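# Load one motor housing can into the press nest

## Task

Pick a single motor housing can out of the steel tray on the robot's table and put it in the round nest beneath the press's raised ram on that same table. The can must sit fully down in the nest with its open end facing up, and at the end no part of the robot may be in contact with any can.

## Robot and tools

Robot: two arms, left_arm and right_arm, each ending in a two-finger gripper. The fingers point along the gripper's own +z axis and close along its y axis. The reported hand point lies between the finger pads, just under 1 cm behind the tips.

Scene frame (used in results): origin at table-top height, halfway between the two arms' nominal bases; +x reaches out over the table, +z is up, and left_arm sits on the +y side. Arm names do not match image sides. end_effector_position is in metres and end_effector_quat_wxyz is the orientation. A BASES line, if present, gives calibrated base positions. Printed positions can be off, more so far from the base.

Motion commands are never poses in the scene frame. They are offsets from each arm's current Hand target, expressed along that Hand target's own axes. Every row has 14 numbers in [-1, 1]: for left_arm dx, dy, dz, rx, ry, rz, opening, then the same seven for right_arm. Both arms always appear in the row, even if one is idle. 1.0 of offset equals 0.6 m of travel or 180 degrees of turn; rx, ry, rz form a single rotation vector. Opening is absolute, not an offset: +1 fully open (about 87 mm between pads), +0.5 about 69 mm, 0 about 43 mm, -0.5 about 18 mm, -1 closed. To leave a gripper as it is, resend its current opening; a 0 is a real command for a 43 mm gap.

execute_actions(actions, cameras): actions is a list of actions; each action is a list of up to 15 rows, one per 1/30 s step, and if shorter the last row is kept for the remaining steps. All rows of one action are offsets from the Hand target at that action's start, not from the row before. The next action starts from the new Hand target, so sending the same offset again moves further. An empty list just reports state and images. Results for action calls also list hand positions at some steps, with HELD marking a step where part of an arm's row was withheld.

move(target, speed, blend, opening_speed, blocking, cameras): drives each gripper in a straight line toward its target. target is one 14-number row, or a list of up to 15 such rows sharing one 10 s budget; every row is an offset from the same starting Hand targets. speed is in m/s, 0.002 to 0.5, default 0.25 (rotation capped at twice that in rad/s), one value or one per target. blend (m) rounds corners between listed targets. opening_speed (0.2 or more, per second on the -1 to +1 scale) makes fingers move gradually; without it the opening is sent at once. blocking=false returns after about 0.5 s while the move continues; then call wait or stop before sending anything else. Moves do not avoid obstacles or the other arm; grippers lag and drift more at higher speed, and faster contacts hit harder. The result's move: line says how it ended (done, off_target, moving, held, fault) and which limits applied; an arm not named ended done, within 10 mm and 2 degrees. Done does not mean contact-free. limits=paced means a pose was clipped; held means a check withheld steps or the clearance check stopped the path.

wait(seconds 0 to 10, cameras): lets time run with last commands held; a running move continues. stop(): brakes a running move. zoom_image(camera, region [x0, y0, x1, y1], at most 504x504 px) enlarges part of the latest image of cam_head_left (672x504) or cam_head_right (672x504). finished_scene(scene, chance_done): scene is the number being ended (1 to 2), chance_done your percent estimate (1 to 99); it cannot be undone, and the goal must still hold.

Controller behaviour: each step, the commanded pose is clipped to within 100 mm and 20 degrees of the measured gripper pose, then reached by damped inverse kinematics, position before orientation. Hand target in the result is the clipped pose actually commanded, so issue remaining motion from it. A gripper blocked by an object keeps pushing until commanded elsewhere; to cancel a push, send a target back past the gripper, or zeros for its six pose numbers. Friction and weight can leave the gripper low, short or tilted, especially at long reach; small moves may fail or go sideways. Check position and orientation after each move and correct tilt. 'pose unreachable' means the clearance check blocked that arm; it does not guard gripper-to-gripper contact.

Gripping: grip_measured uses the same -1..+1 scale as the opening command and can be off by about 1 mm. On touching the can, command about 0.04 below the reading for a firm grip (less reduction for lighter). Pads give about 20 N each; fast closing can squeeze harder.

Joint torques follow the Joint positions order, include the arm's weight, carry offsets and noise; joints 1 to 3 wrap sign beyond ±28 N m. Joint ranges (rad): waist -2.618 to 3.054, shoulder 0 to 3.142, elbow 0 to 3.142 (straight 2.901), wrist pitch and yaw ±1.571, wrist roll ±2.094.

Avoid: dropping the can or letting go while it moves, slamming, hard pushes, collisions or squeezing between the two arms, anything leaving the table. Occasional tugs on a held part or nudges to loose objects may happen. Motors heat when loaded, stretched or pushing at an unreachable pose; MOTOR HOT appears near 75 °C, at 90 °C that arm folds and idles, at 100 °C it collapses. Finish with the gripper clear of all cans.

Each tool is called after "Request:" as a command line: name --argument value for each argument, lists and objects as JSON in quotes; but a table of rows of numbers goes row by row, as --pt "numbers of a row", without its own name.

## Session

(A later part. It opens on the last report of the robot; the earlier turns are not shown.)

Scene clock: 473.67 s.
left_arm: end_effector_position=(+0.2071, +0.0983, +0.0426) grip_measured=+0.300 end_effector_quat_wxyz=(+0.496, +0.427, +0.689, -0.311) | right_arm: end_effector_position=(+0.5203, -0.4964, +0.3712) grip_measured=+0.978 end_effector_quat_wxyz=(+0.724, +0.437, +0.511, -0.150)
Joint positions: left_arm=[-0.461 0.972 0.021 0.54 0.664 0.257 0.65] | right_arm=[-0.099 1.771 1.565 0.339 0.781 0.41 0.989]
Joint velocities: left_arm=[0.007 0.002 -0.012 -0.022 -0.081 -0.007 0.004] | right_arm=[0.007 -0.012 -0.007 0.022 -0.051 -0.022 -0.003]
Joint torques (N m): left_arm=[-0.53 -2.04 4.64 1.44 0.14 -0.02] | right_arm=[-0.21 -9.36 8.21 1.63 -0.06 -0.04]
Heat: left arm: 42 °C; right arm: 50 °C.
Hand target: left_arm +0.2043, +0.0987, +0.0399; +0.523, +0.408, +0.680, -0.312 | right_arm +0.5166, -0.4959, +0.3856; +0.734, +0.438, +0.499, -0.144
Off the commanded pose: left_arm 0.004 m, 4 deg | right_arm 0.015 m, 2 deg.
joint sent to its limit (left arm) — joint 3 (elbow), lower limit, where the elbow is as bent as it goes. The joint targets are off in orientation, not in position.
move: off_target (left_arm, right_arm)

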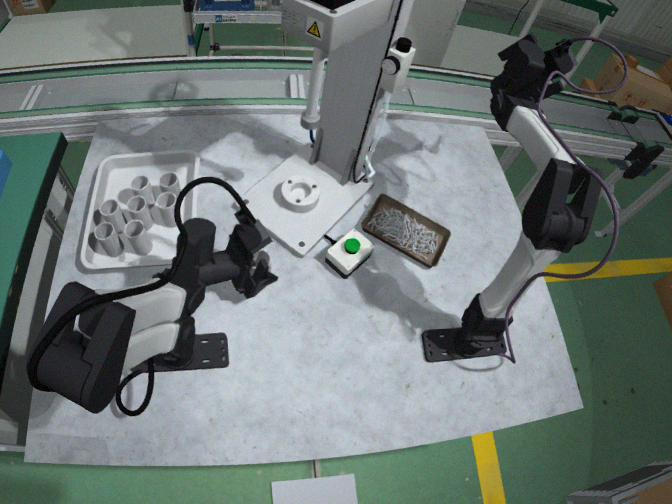

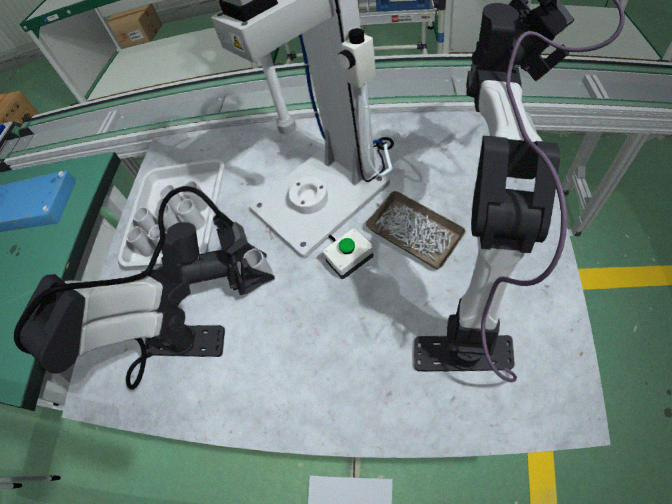

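Request:
zoom_image --camera "cam_head_right" --region '[230, 235, 290, 295]'

Request:
zoom_image --camera "cam_head_left" --region '[230, 230, 300, 300]'

Scaled by 8.400.

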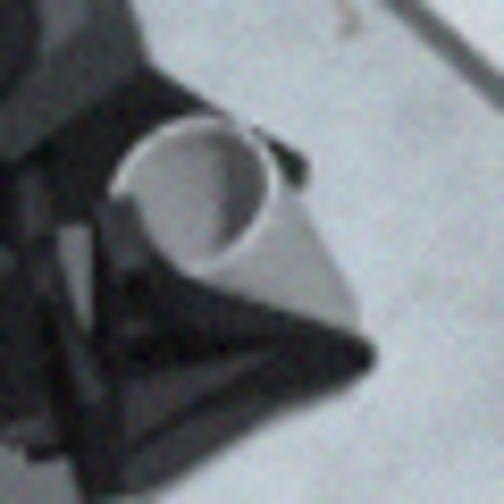

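Scaled by 7.200.

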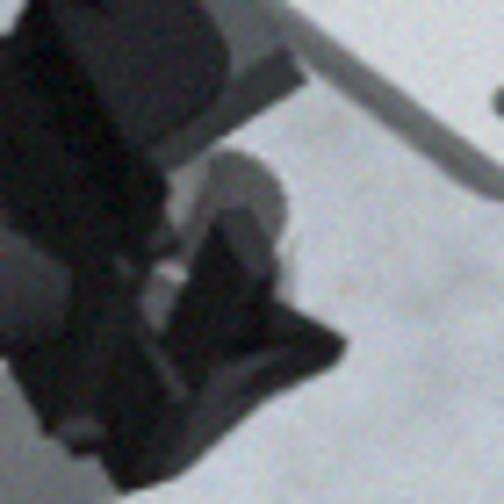

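Request:
move --target '[0,0,0,0,0,0,-0.1,0,0,0,0,0,0,1]' --opening_speed 0.3 --cameras '[]'

Request:
move --target '[-0.13,0,-0.03,0,0,0,-0.1,0,0,0,0,0,0,1]' --speed 0.1

Request:
zoom_image --camera "cam_head_right" --region '[200, 180, 320, 300]'

Scene clock: 483.87 s.
left_arm: end_effector_position=(+0.2071, +0.0982, +0.0425) grip_measured=-0.018 end_effector_quat_wxyz=(+0.496, +0.427, +0.689, -0.311) | right_arm: end_effector_position=(+0.5203, -0.4964, +0.3712) grip_measured=+0.978 end_effector_quat_wxyz=(+0.724, +0.437, +0.511, -0.150)
Joint positions: left_arm=[-0.462 0.972 0.021 0.54 0.663 0.257 0.491] | right_arm=[-0.099 1.771 1.565 0.339 0.781 0.41 0.989]
Joint velocities: left_arm=[0.007 0.002 0.002 0.051 0.022 0.007 0.004] | right_arm=[-0.007 -0.002 0.017 -0.022 -0.007 -0.037 0.003]
Joint torques (N m): left_arm=[-0.64 -2.15 4.41 1.44 0.17 -0.05] | right_arm=[-0.21 -9.35 8.21 1.63 -0.06 -0.04]
Heat: left arm: 41 °C; right arm: 50 °C.
Hand target: left_arm +0.2043, +0.0987, +0.0399; +0.523, +0.408, +0.680, -0.312 | right_arm +0.5166, -0.4959, +0.3856; +0.734, +0.438, +0.499, -0.144
Off the commanded pose: left_arm 0.004 m, 4 deg | right_arm 0.015 m, 2 deg.
joint sent to its limit (left arm) — joint 3 (elbow), lower limit, where the elbow is as bent as it goes. The joint targets are off in orientation, not in position.
move: off_target (left_arm, right_arm)
No camera images: "cameras" was empty.

Scene clock: 485.60 s.
left_arm: end_effector_position=(+0.1986, +0.0993, +0.0995) grip_measured=-0.018 end_effector_quat_wxyz=(+0.501, +0.409, +0.696, -0.313) | right_arm: end_effector_position=(+0.5203, -0.4964, +0.3712) grip_measured=+0.978 end_effector_quat_wxyz=(+0.724, +0.437, +0.511, -0.150)
Joint positions: left_arm=[-0.493 0.598 0.189 0.03 0.616 0.198 0.491] | right_arm=[-0.099 1.771 1.565 0.339 0.781 0.41 0.989]
Joint velocities: left_arm=[0.007 -0.017 0.012 -0.037 -0.007 0.037 0.004] | right_arm=[-0.027 -0.007 -0.002 0.007 0.022 -0.022 0.008]
Joint torques (N m): left_arm=[-0.43 -1.31 9.58 1.63 0.17 -0.05] | right_arm=[-0.23 -9.36 8.21 1.63 -0.06 -0.04]
Heat: left arm: 42 °C; right arm: 50 °C.
Hand target: left_arm +0.2049, +0.0955, +0.1211; +0.523, +0.408, +0.680, -0.313 | right_arm +0.5166, -0.4959, +0.3856; +0.734, +0.438, +0.499, -0.144
Off the commanded pose: left_arm 0.022 m, 3 deg | right_arm 0.015 m, 2 deg.
move: off_target (left_arm, right_arm)

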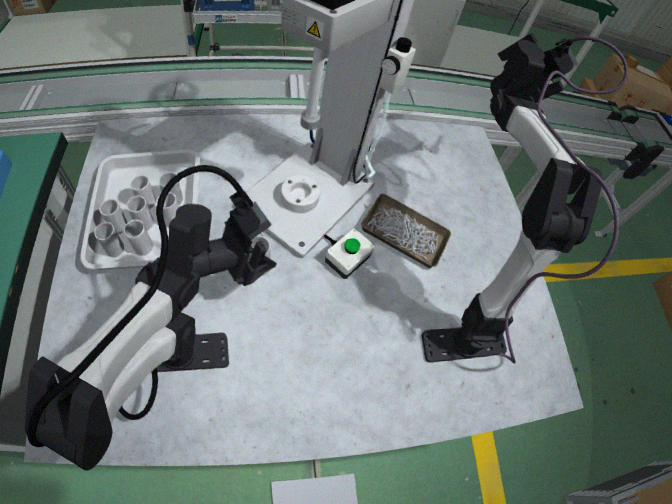

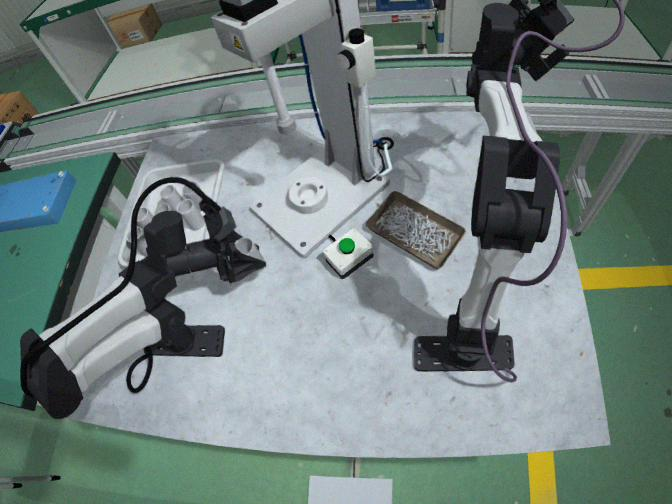

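Scaled by 4.200.

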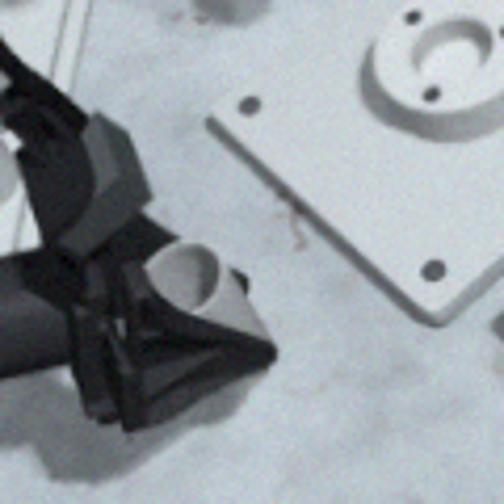

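Now pitch down 30°.

Request:
move --target '[0,0,0,0,0.17,0,-0.1,0,0,0,0,0,0,1]' --speed 0.3

Request:
zoom_image --camera "cam_head_right" --region '[200, 180, 320, 300]'

Request:
zoom_image --camera "cam_head_left" --region '[200, 180, 320, 300]'

Scene clock: 490.23 s.
left_arm: end_effector_position=(+0.1993, +0.0989, +0.1058) grip_measured=-0.018 end_effector_quat_wxyz=(+0.308, +0.466, +0.805, -0.200) | right_arm: end_effector_position=(+0.5203, -0.4964, +0.3712) grip_measured=+0.978 end_effector_quat_wxyz=(+0.724, +0.437, +0.511, -0.150)
Joint positions: left_arm=[-0.71 1.001 0.694 -0.561 0.297 0.284 0.491] | right_arm=[-0.099 1.771 1.565 0.339 0.781 0.41 0.989]
Joint velocities: left_arm=[-0.012 -0.007 -0.012 -0.007 0.007 0.037 0.006] | right_arm=[0.002 -0.007 -0.012 0.051 -0.037 0.066 -0.008]
Joint torques (N m): left_arm=[-0.44 -2.03 9.48 1.21 0.15 0.18] | right_arm=[-0.23 -9.36 8.21 1.63 -0.06 -0.03]
Heat: left arm: 42 °C; right arm: 50 °C.
Hand target: left_arm +0.2067, +0.0930, +0.1194; +0.326, +0.471, +0.795, -0.198 | right_arm +0.5166, -0.4959, +0.3856; +0.734, +0.438, +0.499, -0.144
Off the commanded pose: left_arm 0.017 m, 3 deg | right_arm 0.015 m, 2 deg.
move: off_target (left_arm, right_arm)

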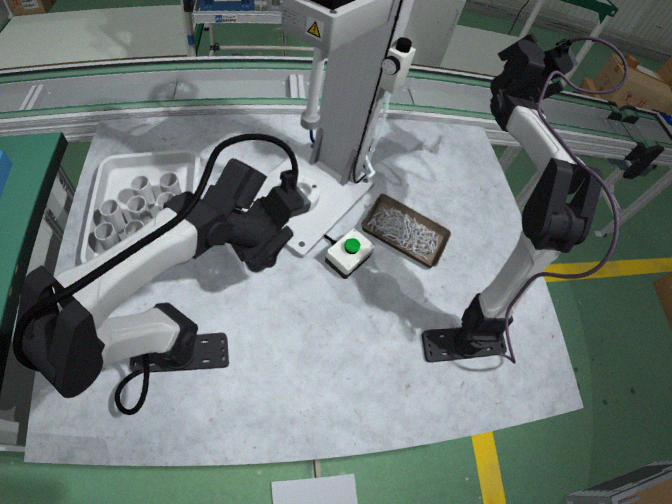

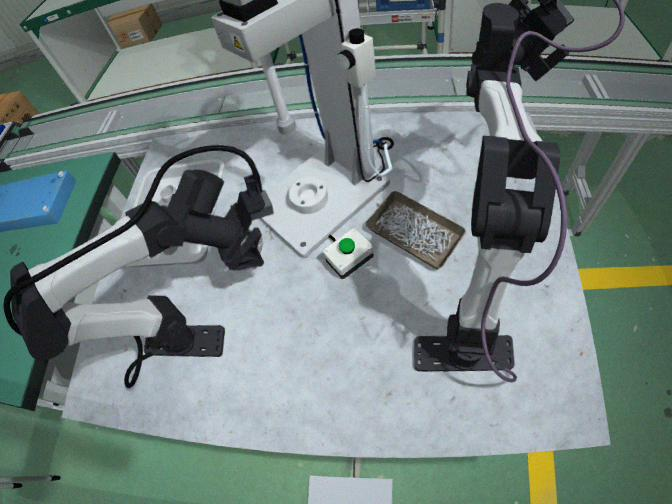

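Scaled by 4.200.

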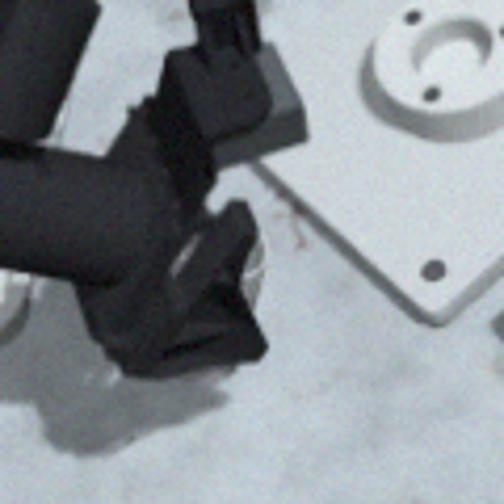

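Scaled by 4.200.

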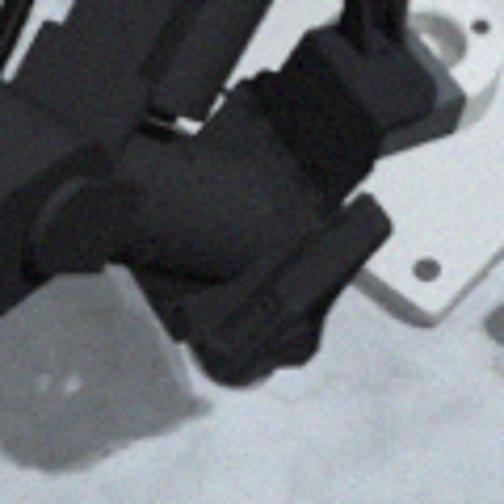

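Request:
move --target '[0.067,0,0.07,0,0,0,-0.1,0,0,0,0,0,0,1]' --speed 0.1 --cameras '[]'

Request:
move --target '[0.036,0,0.038,0,0,0,-0.04,0,0,0,0,0,0,1]' --speed 0.02

Request:
zoom_image --camera "cam_head_right" --region '[200, 190, 320, 310]'

Request:
zoom_image --camera "cam_head_left" --region '[200, 190, 320, 310]'

Scene clock: 496.30 s.
left_arm: end_effector_position=(+0.2031, +0.0963, +0.0611) grip_measured=-0.018 end_effector_quat_wxyz=(+0.317, +0.466, +0.801, -0.200) | right_arm: end_effector_position=(+0.5203, -0.4964, +0.3712) grip_measured=+0.978 end_effector_quat_wxyz=(+0.724, +0.437, +0.511, -0.150)
Joint positions: left_arm=[-0.71 1.045 0.523 -0.328 0.296 0.285 0.491] | right_arm=[-0.099 1.771 1.565 0.339 0.781 0.41 0.989]
Joint velocities: left_arm=[-0.017 0.007 -0.022 -0.007 -0.066 -0.022 0.004] | right_arm=[0.007 -0.002 -0.022 -0.037 0.066 0.007 -0.003]
Joint torques (N m): left_arm=[-0.64 -1.69 5.85 1.48 0.14 0.16] | right_arm=[-0.23 -9.36 8.23 1.62 -0.06 -0.04]
Heat: left arm: 43 °C; right arm: 50 °C.
Hand target: left_arm +0.2065, +0.0928, +0.0610; +0.325, +0.472, +0.795, -0.198 | right_arm +0.5166, -0.4959, +0.3856; +0.734, +0.438, +0.499, -0.144
Off the commanded pose: left_arm 0.006 m, 1 deg | right_arm 0.015 m, 2 deg.
move: off_target (right_arm)
No camera images: "cameras" was empty.

Scene clock: 498.37 s.
left_arm: end_effector_position=(+0.2090, +0.0904, +0.0389) grip_measured=-0.022 end_effector_quat_wxyz=(+0.333, +0.466, +0.794, -0.205) | right_arm: end_effector_position=(+0.5203, -0.4964, +0.3712) grip_measured=+0.978 end_effector_quat_wxyz=(+0.724, +0.437, +0.511, -0.150)
Joint positions: left_arm=[-0.71 1.106 0.437 -0.146 0.302 0.285 0.489] | right_arm=[-0.099 1.771 1.565 0.339 0.781 0.41 0.989]
Joint velocities: left_arm=[0.007 0.002 0.007 -0.022 -0.081 0.007 -0.004] | right_arm=[-0.002 -0.007 -0.002 -0.095 -0.022 0.037 -0.003]
Joint torques (N m): left_arm=[-0.62 -1.32 4.37 1.39 0.11 0.12] | right_arm=[-0.23 -9.36 8.21 1.63 -0.06 -0.04]
Heat: left arm: 43 °C; right arm: 50 °C.
Hand target: left_arm +0.2067, +0.0925, +0.0295; +0.326, +0.471, +0.795, -0.198 | right_arm +0.5166, -0.4959, +0.3856; +0.734, +0.438, +0.499, -0.144
Off the commanded pose: left_arm 0.010 m, 1 deg | right_arm 0.015 m, 2 deg.
move: off_target (right_arm)

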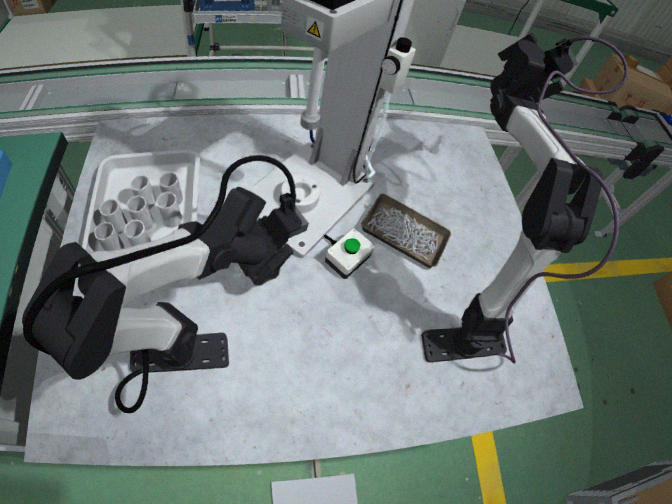

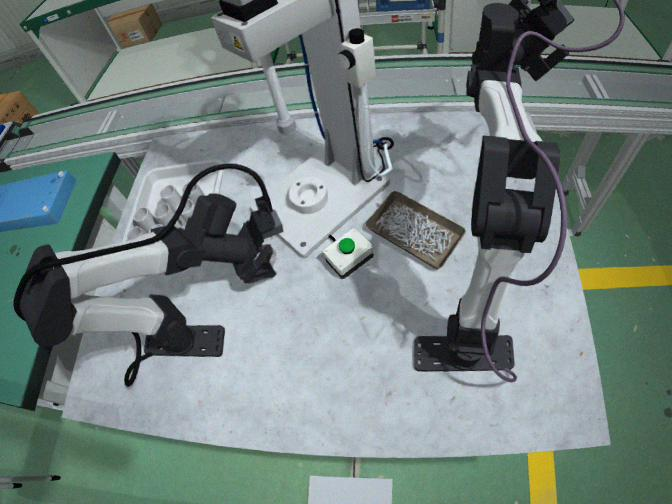

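Scaled by 4.200.

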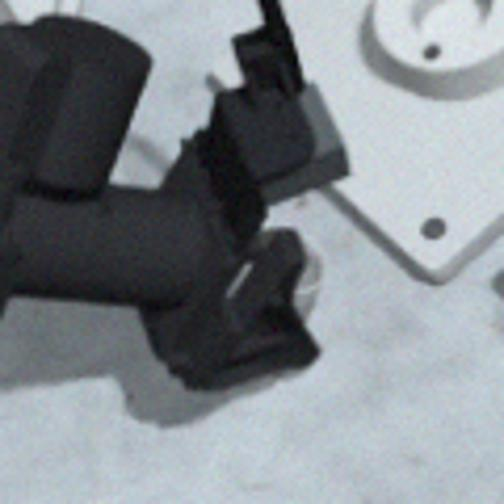

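Scaled by 4.200.

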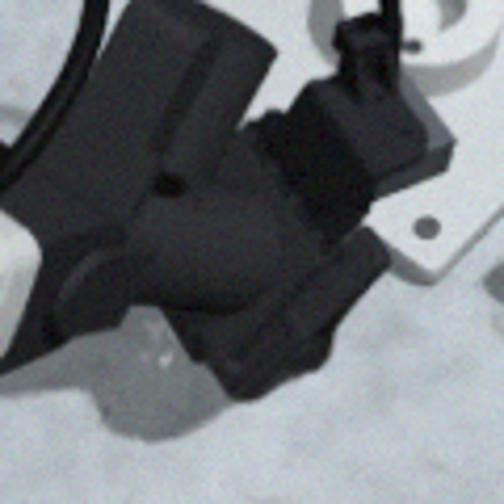

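Request:
move --target '[-0.01,0,-0.01,0,0,0,0.05,0,0,0,0,0,0,1]' --opening_speed 0.2 --speed 0.03

Request:
zoom_image --camera "cam_head_right" --region '[240, 230, 300, 290]'

Scene clock: 504.60 s.
left_arm: end_effector_position=(+0.2063, +0.0927, +0.0364) grip_measured=+0.050 end_effector_quat_wxyz=(+0.325, +0.467, +0.797, -0.203) | right_arm: end_effector_position=(+0.5203, -0.4964, +0.3712) grip_measured=+0.978 end_effector_quat_wxyz=(+0.724, +0.437, +0.511, -0.150)
Joint positions: left_arm=[-0.711 1.106 0.437 -0.163 0.299 0.285 0.525] | right_arm=[-0.099 1.771 1.565 0.339 0.781 0.41 0.989]
Joint velocities: left_arm=[-0.002 -0.007 -0.002 0.051 -0.051 -0.066 -0.006] | right_arm=[-0.007 -0.002 0.002 0.022 -0.007 0.037 0.003]
Joint torques (N m): left_arm=[-0.64 -3.17 6.52 1.15 0.13 0.15] | right_arm=[-0.21 -9.36 8.21 1.63 -0.06 -0.04]
Heat: left arm: 43 °C; right arm: 50 °C.
Hand target: left_arm +0.2068, +0.0924, +0.0381; +0.326, +0.471, +0.795, -0.198 | right_arm +0.5166, -0.4959, +0.3856; +0.734, +0.438, +0.499, -0.144
Off the commanded pose: left_arm 0.002 m, 1 deg | right_arm 0.015 m, 2 deg.
move: off_target (right_arm)

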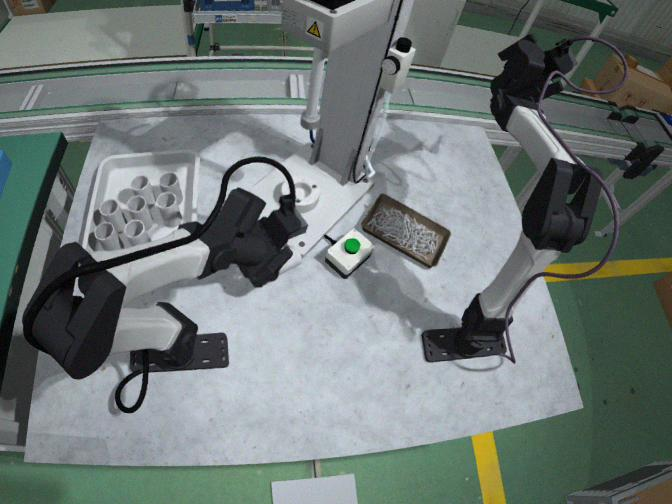

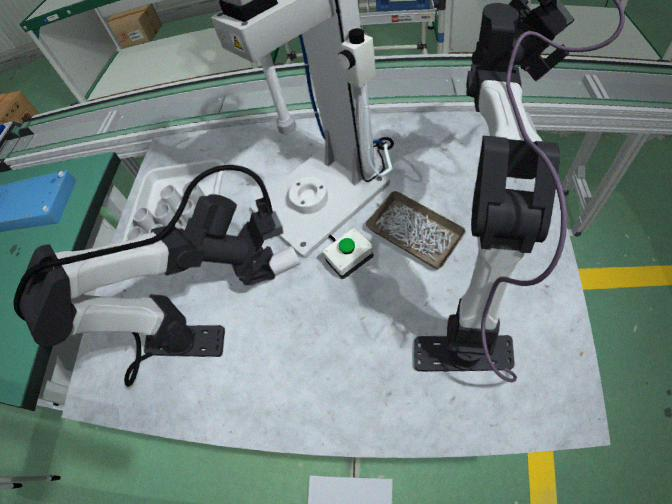

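Scaled by 8.400.

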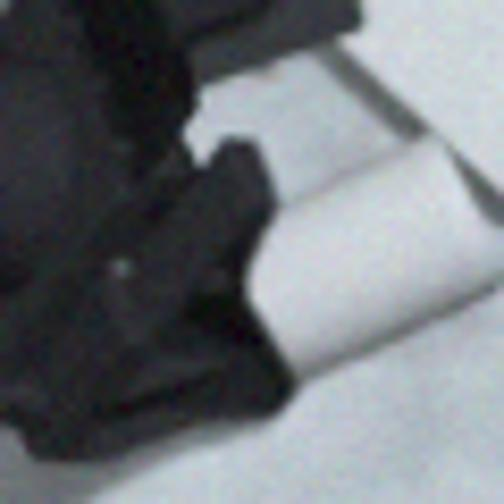

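Request:
move --target '[0,0,0,0,0,0,0.35,0,0,0,0,0,0,1]' --opening_speed 0.5 --cameras '[]'

Request:
move --target '[-0.002,0,0.033,0,0,0,0.35,0,0,0,0,0,0,1]' --speed 0.05

Request:
zoom_image --camera "cam_head_right" --region '[230, 220, 310, 300]'

Request:
zoom_image --camera "cam_head_left" --region '[230, 220, 310, 300]'

Scene clock: 517.53 s.
left_arm: end_effector_position=(+0.2062, +0.0928, +0.0363) grip_measured=+0.350 end_effector_quat_wxyz=(+0.325, +0.467, +0.797, -0.203) | right_arm: end_effector_position=(+0.5203, -0.4964, +0.3712) grip_measured=+0.978 end_effector_quat_wxyz=(+0.724, +0.437, +0.511, -0.150)
Joint positions: left_arm=[-0.711 1.106 0.437 -0.164 0.299 0.285 0.675] | right_arm=[-0.099 1.771 1.565 0.339 0.781 0.41 0.989]
Joint velocities: left_arm=[0.017 0.002 -0.007 -0.037 -0.037 -0.037 0.007] | right_arm=[-0.002 -0.017 0.002 -0.081 -0.037 -0.007 -0.024]
Joint torques (N m): left_arm=[-0.59 -3.21 6.54 1.15 0.13 0.16] | right_arm=[-0.23 -9.35 8.21 1.63 -0.06 -0.04]
Heat: left arm: 44 °C; right arm: 50 °C.
Hand target: left_arm +0.2068, +0.0924, +0.0381; +0.326, +0.471, +0.795, -0.198 | right_arm +0.5166, -0.4959, +0.3856; +0.734, +0.438, +0.499, -0.144
Off the commanded pose: left_arm 0.002 m, 1 deg | right_arm 0.015 m, 2 deg.
move: off_target (right_arm)
No camera images: "cameras" was empty.

Scene clock: 518.57 s.
left_arm: end_effector_position=(+0.2124, +0.0811, +0.0262) grip_measured=+0.350 end_effector_quat_wxyz=(+0.326, +0.473, +0.793, -0.201) | right_arm: end_effector_position=(+0.5203, -0.4964, +0.3712) grip_measured=+0.978 end_effector_quat_wxyz=(+0.724, +0.437, +0.511, -0.150)
Joint positions: left_arm=[-0.741 1.196 0.437 -0.066 0.281 0.277 0.675] | right_arm=[-0.099 1.771 1.565 0.339 0.781 0.41 0.989]
Joint velocities: left_arm=[0.002 -0.022 0.012 0.022 0.051 0.022 -0.012] | right_arm=[0.017 -0.002 0.002 0.051 -0.051 -0.051 0.013]
Joint torques (N m): left_arm=[-0.66 -1.89 5.86 1.37 0.08 -0.07] | right_arm=[-0.23 -9.36 8.21 1.63 -0.06 -0.04]
Heat: left arm: 44 °C; right arm: 50 °C.
Hand target: left_arm +0.2136, +0.0793, +0.0243; +0.325, +0.471, +0.795, -0.199 | right_arm +0.5166, -0.4959, +0.3856; +0.734, +0.438, +0.499, -0.144
Off the commanded pose: left_arm 0.003 m, 0 deg | right_arm 0.015 m, 2 deg.
move: off_target (right_arm)

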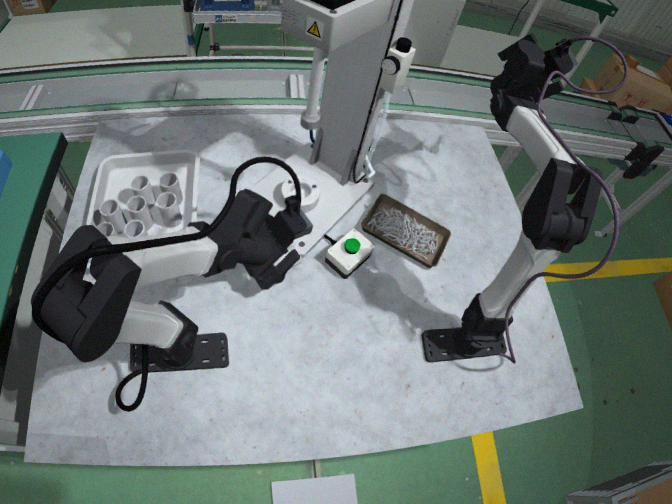

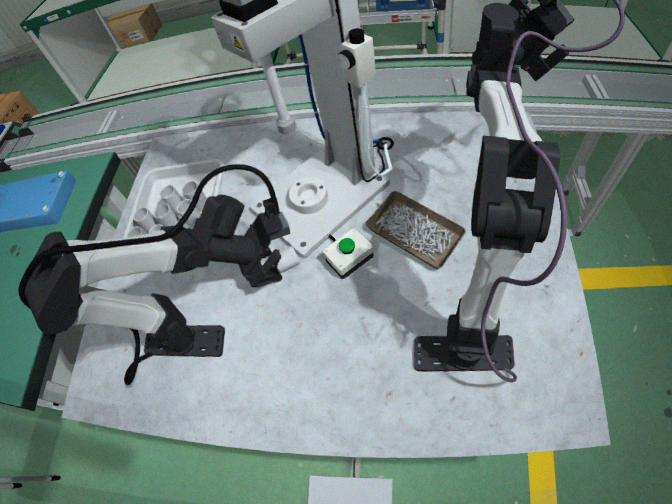

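Scaled by 6.300.

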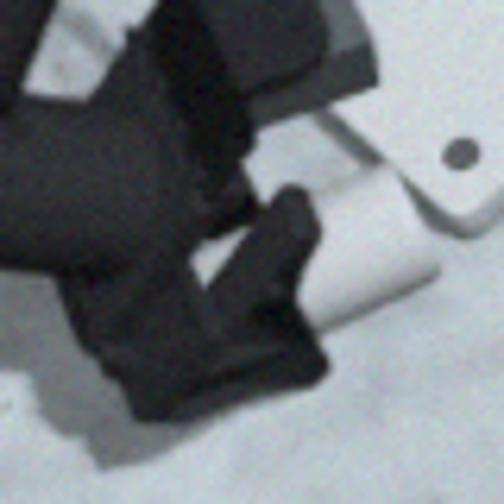

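Scaled by 6.300.

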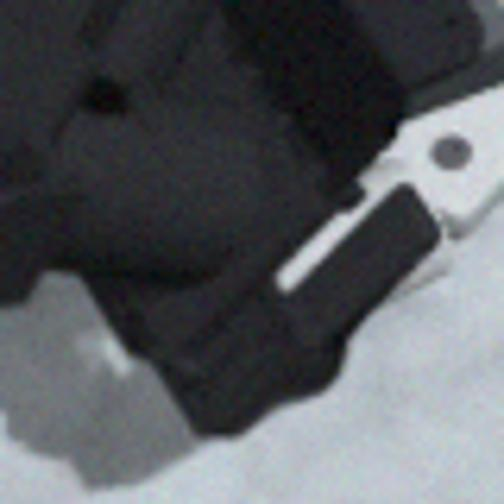

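Request:
move --target '[0,0,0,0,0,0,-0.1,0,0,0,0,0,0,1]' --opening_speed 0.3 --cameras '[]'

Request:
move --target '[-0.07,0,-0.072,0,0,0,-0.1,0,0,0,0,0,0,1]' --speed 0.08

Request:
zoom_image --camera "cam_head_right" --region '[220, 200, 320, 300]'

Request:
zoom_image --camera "cam_head_left" --region '[220, 200, 320, 300]'

Scene clock: 525.30 s.
left_arm: end_effector_position=(+0.2156, +0.0816, +0.0260) grip_measured=-0.001 end_effector_quat_wxyz=(+0.331, +0.471, +0.794, -0.195) | right_arm: end_effector_position=(+0.5203, -0.4964, +0.3712) grip_measured=+0.978 end_effector_quat_wxyz=(+0.724, +0.437, +0.511, -0.150)
Joint positions: left_arm=[-0.741 1.201 0.437 -0.055 0.267 0.277 0.499] | right_arm=[-0.099 1.771 1.565 0.339 0.781 0.41 0.989]
Joint velocities: left_arm=[-0.007 -0.007 -0.002 0.007 -0.051 0.007 -0.001] | right_arm=[-0.012 -0.007 -0.002 0.081 0.037 -0.037 0.029]
Joint torques (N m): left_arm=[-0.68 -2.43 5.79 1.29 0.26 -0.03] | right_arm=[-0.23 -9.36 8.21 1.63 -0.06 -0.04]
Heat: left arm: 44 °C; right arm: 50 °C.
Hand target: left_arm +0.2136, +0.0793, +0.0244; +0.325, +0.471, +0.795, -0.199 | right_arm +0.5166, -0.4959, +0.3856; +0.734, +0.438, +0.499, -0.144
Off the commanded pose: left_arm 0.003 m, 1 deg | right_arm 0.015 m, 2 deg.
move: off_target (right_arm)
No camera images: "cameras" was empty.

Scene clock: 526.83 s.
left_arm: end_effector_position=(+0.2073, +0.0885, +0.0661) grip_measured=-0.001 end_effector_quat_wxyz=(+0.301, +0.473, +0.806, -0.190) | right_arm: end_effector_position=(+0.5203, -0.4964, +0.3712) grip_measured=+0.978 end_effector_quat_wxyz=(+0.724, +0.437, +0.511, -0.150)
Joint positions: left_arm=[-0.741 1.113 0.599 -0.372 0.267 0.277 0.499] | right_arm=[-0.099 1.771 1.565 0.339 0.781 0.41 0.989]
Joint velocities: left_arm=[0.002 0.007 0.002 0.007 0.051 -0.051 0.001] | right_arm=[-0.012 -0.017 0.002 0.022 -0.022 -0.022 -0.008]
Joint torques (N m): left_arm=[-0.61 -5.35 8.81 1.26 0.29 -0.08] | right_arm=[-0.23 -9.36 8.21 1.63 -0.06 -0.04]
Heat: left arm: 44 °C; right arm: 50 °C.
Hand target: left_arm +0.2139, +0.0792, +0.0849; +0.325, +0.471, +0.795, -0.199 | right_arm +0.5166, -0.4959, +0.3856; +0.734, +0.438, +0.499, -0.144
Off the commanded pose: left_arm 0.021 m, 3 deg | right_arm 0.015 m, 2 deg.
move: off_target (left_arm, right_arm)

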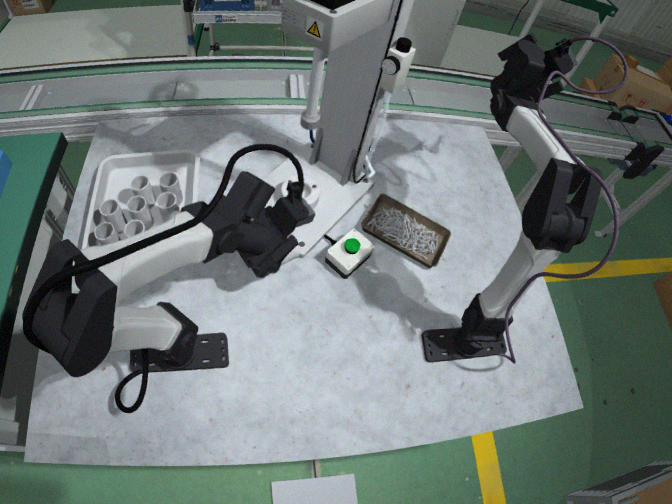

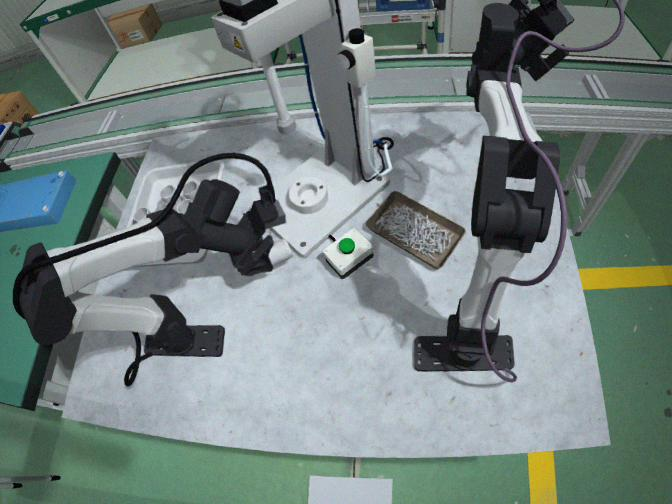

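Scaled by 5.040.

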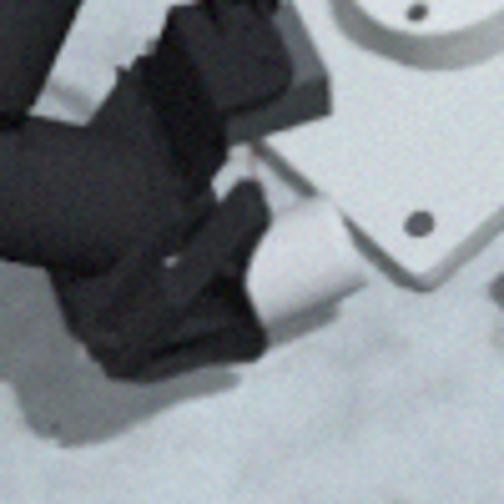

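Scaled by 5.040.

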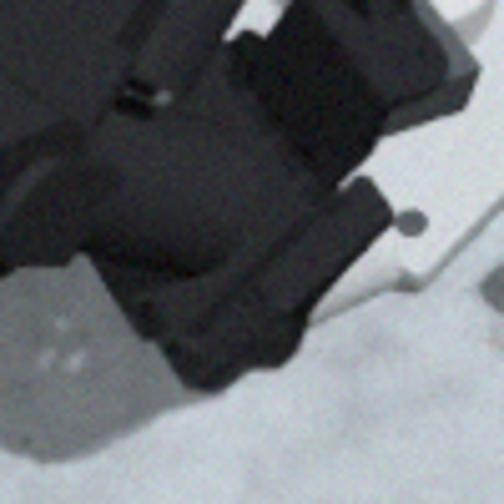

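Request:
move --target '[0.098,-0.012,-0.114,0,0,0,-0.1,0,0,0,0,0,0,1]' --speed 0.1 --cameras '[]'

Request:
move --target '[0.076,0,0.08,0,0,0,-0.1,0,0,0,0,0,0,1]' --speed 0.03

Request:
zoom_image --camera "cam_head_right" --region '[200, 220, 300, 320]'

Scene clock: 532.30 s.
left_arm: end_effector_position=(+0.1651, +0.1576, +0.0927) grip_measured=-0.001 end_effector_quat_wxyz=(+0.321, +0.470, +0.800, -0.189) | right_arm: end_effector_position=(+0.5203, -0.4964, +0.3712) grip_measured=+0.978 end_effector_quat_wxyz=(+0.724, +0.437, +0.511, -0.150)
Joint positions: left_arm=[-0.517 0.684 0.546 -0.763 0.4 0.456 0.499] | right_arm=[-0.099 1.771 1.565 0.339 0.781 0.41 0.989]
Joint velocities: left_arm=[-0.002 -0.012 -0.002 -0.081 0.007 -0.022 -0.001] | right_arm=[0.002 0.002 0.012 0.051 -0.007 -0.037 0.003]
Joint torques (N m): left_arm=[0.62 -0.83 6.06 1.18 0.44 0.21] | right_arm=[-0.21 -9.36 8.21 1.63 -0.06 -0.04]
Heat: left arm: 44 °C; right arm: 50 °C.
Hand target: left_arm +0.1651, +0.1563, +0.0943; +0.326, +0.473, +0.795, -0.194 | right_arm +0.5166, -0.4959, +0.3856; +0.734, +0.438, +0.499, -0.144
Off the commanded pose: left_arm 0.003 m, 1 deg | right_arm 0.015 m, 2 deg.
move: off_target (right_arm)
No camera images: "cameras" was empty.

Scene clock: 535.17 s.
left_arm: end_effector_position=(+0.1614, +0.1596, +0.0267) grip_measured=-0.001 end_effector_quat_wxyz=(+0.316, +0.470, +0.802, -0.190) | right_arm: end_effector_position=(+0.5203, -0.4964, +0.3712) grip_measured=+0.978 end_effector_quat_wxyz=(+0.724, +0.437, +0.511, -0.150)
Joint positions: left_arm=[-0.515 0.684 0.29 -0.519 0.403 0.459 0.499] | right_arm=[-0.099 1.771 1.565 0.339 0.781 0.41 0.989]
Joint velocities: left_arm=[-0.002 -0.002 -0.012 0.022 -0.022 -0.007 0.006] | right_arm=[0.002 -0.022 0.002 0.022 -0.007 -0.007 -0.008]
Joint torques (N m): left_arm=[0.57 0.29 5.82 1.37 0.43 0.15] | right_arm=[-0.24 -9.36 8.23 1.63 -0.06 -0.04]
Heat: left arm: 44 °C; right arm: 50 °C.
Hand target: left_arm +0.1653, +0.1562, +0.0280; +0.326, +0.473, +0.795, -0.194 | right_arm +0.5166, -0.4959, +0.3856; +0.734, +0.438, +0.499, -0.144
Off the commanded pose: left_arm 0.006 m, 2 deg | right_arm 0.015 m, 2 deg.
move: off_target (right_arm)

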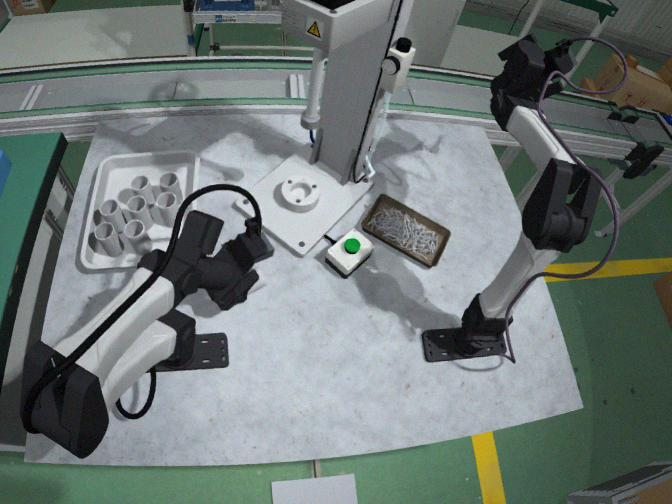

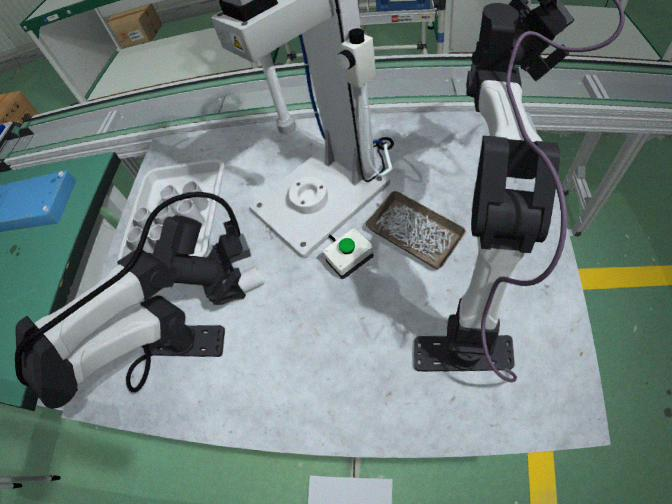

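Scaled by 5.040.

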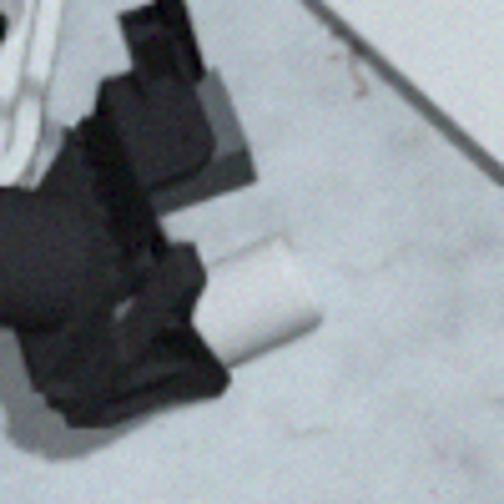

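Request:
move --target '[0.005,0,0.004,0,0,0,-0.02,0,0,0,0,0,0,1]' --speed 0.03 --cameras '[]'

Request:
move --target '[0,0,0,0,0,0,0.35,0,0,0,0,0,0,1]' --opening_speed 0.3 --cameras '[]'

Request:
move --target '[0,0,-0.16,0,0,0,0.35,0,0,0,0,0,0,1]' --speed 0.1

Request:
zoom_image --camera "cam_head_right" --region '[200, 220, 300, 320]'

Request:
zoom_image --camera "cam_head_left" --region '[200, 220, 300, 320]'

Scene clock: 540.53 s.
left_arm: end_effector_position=(+0.1618, +0.1589, +0.0241) grip_measured=-0.001 end_effector_quat_wxyz=(+0.319, +0.471, +0.800, -0.191) | right_arm: end_effector_position=(+0.5203, -0.4964, +0.3712) grip_measured=+0.978 end_effector_quat_wxyz=(+0.724, +0.437, +0.511, -0.150)
Joint positions: left_arm=[-0.515 0.684 0.276 -0.499 0.406 0.46 0.499] | right_arm=[-0.099 1.771 1.565 0.339 0.781 0.41 0.989]
Joint velocities: left_arm=[-0.002 0.007 -0.027 0.022 0.007 0.037 -0.006] | right_arm=[-0.022 -0.002 0.022 -0.007 0.007 -0.007 -0.018]
Joint torques (N m): left_arm=[0.73 0.72 5.63 1.4 0.4 0.15] | right_arm=[-0.23 -9.36 8.21 1.63 -0.06 -0.04]
Heat: left arm: 43 °C; right arm: 50 °C.
Hand target: left_arm +0.1651, +0.1567, +0.0242; +0.326, +0.473, +0.795, -0.194 | right_arm +0.5166, -0.4959, +0.3856; +0.734, +0.438, +0.499, -0.144
Off the commanded pose: left_arm 0.004 m, 1 deg | right_arm 0.015 m, 2 deg.
move: off_target (right_arm)
No camera images: "cameras" was empty.

Scene clock: 541.97 s.
left_arm: end_effector_position=(+0.1640, +0.1571, +0.0259) grip_measured=+0.350 end_effector_quat_wxyz=(+0.325, +0.471, +0.797, -0.192) | right_arm: end_effector_position=(+0.5203, -0.4964, +0.3712) grip_measured=+0.978 end_effector_quat_wxyz=(+0.724, +0.437, +0.511, -0.150)
Joint positions: left_arm=[-0.515 0.684 0.276 -0.485 0.41 0.46 0.675] | right_arm=[-0.099 1.771 1.565 0.339 0.781 0.41 0.989]
Joint velocities: left_arm=[-0.007 0.007 -0.007 -0.037 0.022 0.007 0.001] | right_arm=[-0.007 0.012 -0.007 -0.007 0.022 -0.037 0.013]
Joint torques (N m): left_arm=[0.75 0.76 5.6 1.34 0.38 0.17] | right_arm=[-0.23 -9.35 8.2 1.63 -0.06 -0.04]
Heat: left arm: 43 °C; right arm: 50 °C.
Hand target: left_arm +0.1651, +0.1567, +0.0243; +0.327, +0.473, +0.795, -0.194 | right_arm +0.5166, -0.4959, +0.3856; +0.734, +0.438, +0.499, -0.144
Off the commanded pose: left_arm 0.002 m, 0 deg | right_arm 0.015 m, 2 deg.
move: off_target (right_arm)
No camera images: "cameras" was empty.

Scene clock: 544.03 s.
left_arm: end_effector_position=(+0.1320, +0.2184, +0.0841) grip_measured=+0.350 end_effector_quat_wxyz=(+0.318, +0.474, +0.800, -0.183) | right_arm: end_effector_position=(+0.5203, -0.4964, +0.3712) grip_measured=+0.978 end_effector_quat_wxyz=(+0.724, +0.437, +0.511, -0.150)
Joint positions: left_arm=[0.066 0.563 0.547 -1.209 0.681 1.065 0.675] | right_arm=[-0.099 1.771 1.565 0.339 0.781 0.41 0.989]
Joint velocities: left_arm=[-0.007 0.007 0.012 -0.051 -0.095 -0.022 -0.007] | right_arm=[-0.007 0.007 -0.007 -0.007 -0.037 0.037 -0.024]
Joint torques (N m): left_arm=[0.75 2.29 8.02 0.54 0.52 0.15] | right_arm=[-0.23 -9.36 8.21 1.63 -0.06 -0.04]
Heat: left arm: 43 °C; right arm: 50 °C.
Hand target: left_arm +0.1347, +0.2181, +0.0925; +0.325, +0.476, +0.797, -0.182 | right_arm +0.5166, -0.4959, +0.3856; +0.734, +0.438, +0.499, -0.144
Off the commanded pose: left_arm 0.009 m, 2 deg | right_arm 0.015 m, 2 deg.
move: off_target (right_arm)

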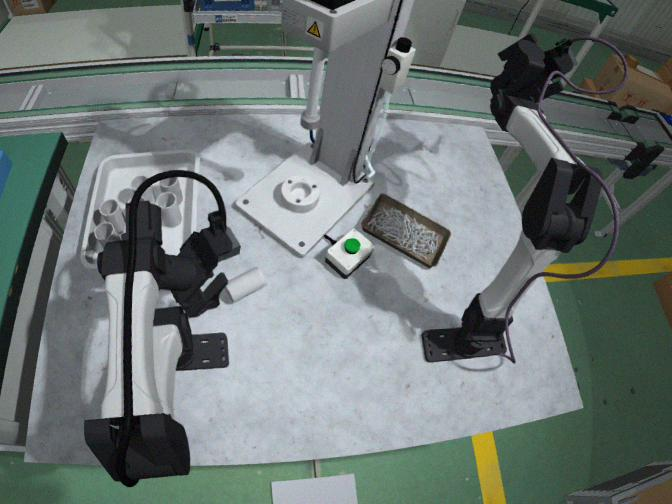

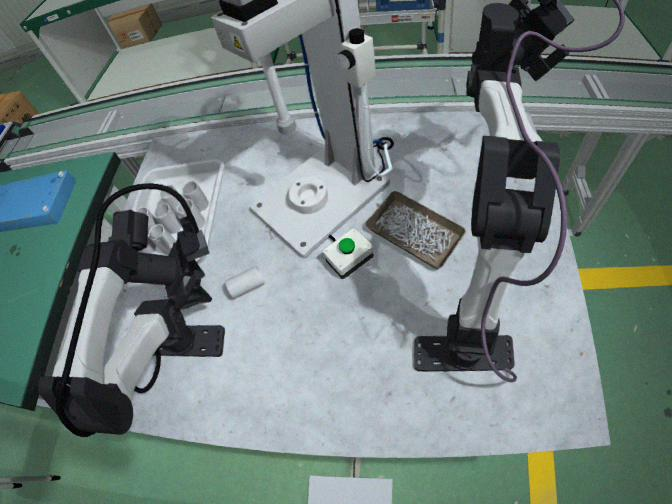

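Scaled by 5.040.

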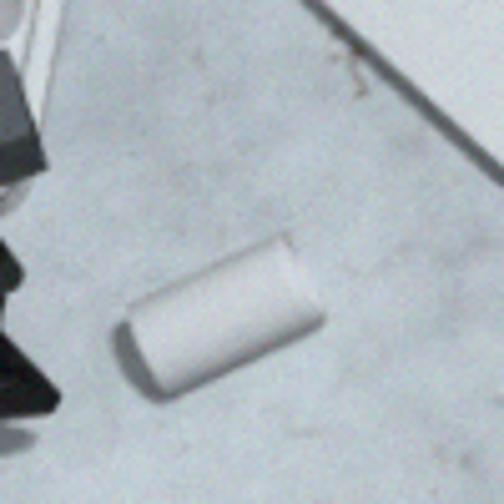

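Scaled by 5.040.

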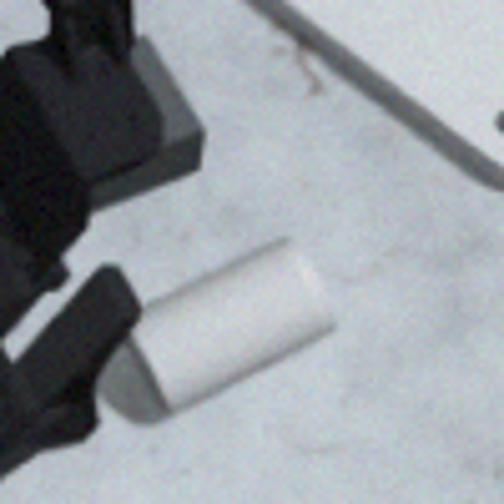

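Request:
move --target '[-0.122,-0.009,0.077,0,0.33,0,0.4,0,0,0,0,0,0,1]' --speed 0.3

Request:
zoom_image --camera "cam_head_right" --region '[190, 200, 310, 320]'

Request:
zoom_image --camera "cam_head_left" --region '[190, 200, 310, 320]'

Scene clock: 556.27 s.
left_arm: end_effector_position=(+0.1656, +0.1376, +0.1005) grip_measured=+0.400 end_effector_quat_wxyz=(-0.114, +0.505, +0.854, +0.053) | right_arm: end_effector_position=(+0.5203, -0.4964, +0.3712) grip_measured=+0.978 end_effector_quat_wxyz=(+0.724, +0.437, +0.511, -0.150)
Joint positions: left_arm=[-0.917 1.729 1.319 -1.413 -0.026 0.201 0.7] | right_arm=[-0.099 1.771 1.565 0.339 0.781 0.41 0.989]
Joint velocities: left_arm=[0.002 0.007 0.002 0.022 -0.007 -0.007 -0.001] | right_arm=[-0.017 0.002 -0.012 0.007 0.022 -0.066 -0.008]
Joint torques (N m): left_arm=[-0.44 -6.64 6.79 -0.39 0 -0.07] | right_arm=[-0.23 -9.36 8.21 1.63 -0.06 -0.04]
Heat: left arm: 43 °C; right arm: 50 °C.
Hand target: left_arm +0.1682, +0.1349, +0.1039; -0.112, +0.504, +0.855, +0.059 | right_arm +0.5166, -0.4959, +0.3856; +0.734, +0.438, +0.499, -0.144
Off the commanded pose: left_arm 0.011 m, 3 deg | right_arm 0.015 m, 2 deg.
move: off_target (left_arm, right_arm)

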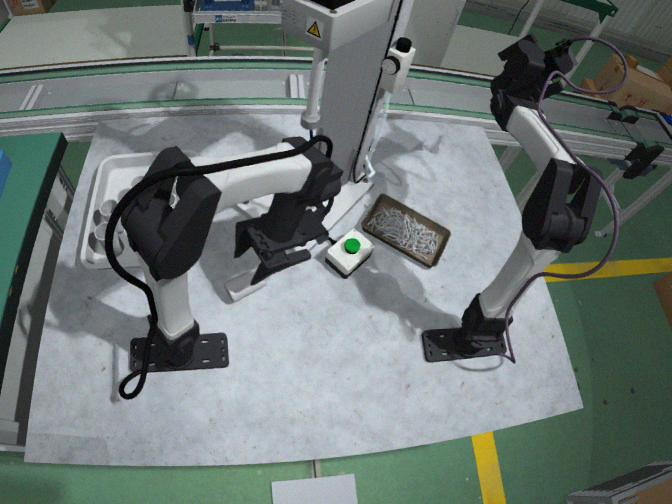

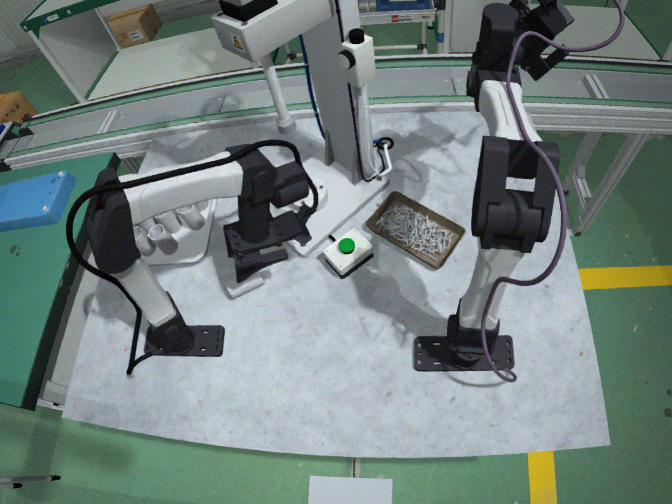

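Scaled by 4.200.

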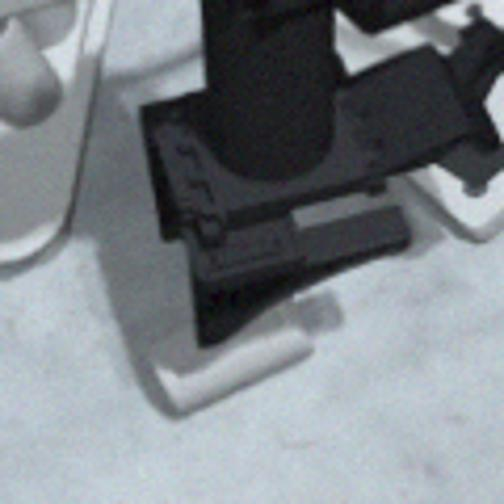

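Scaled by 4.200.

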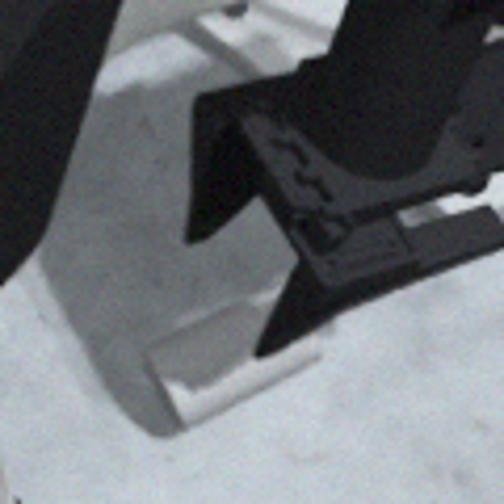

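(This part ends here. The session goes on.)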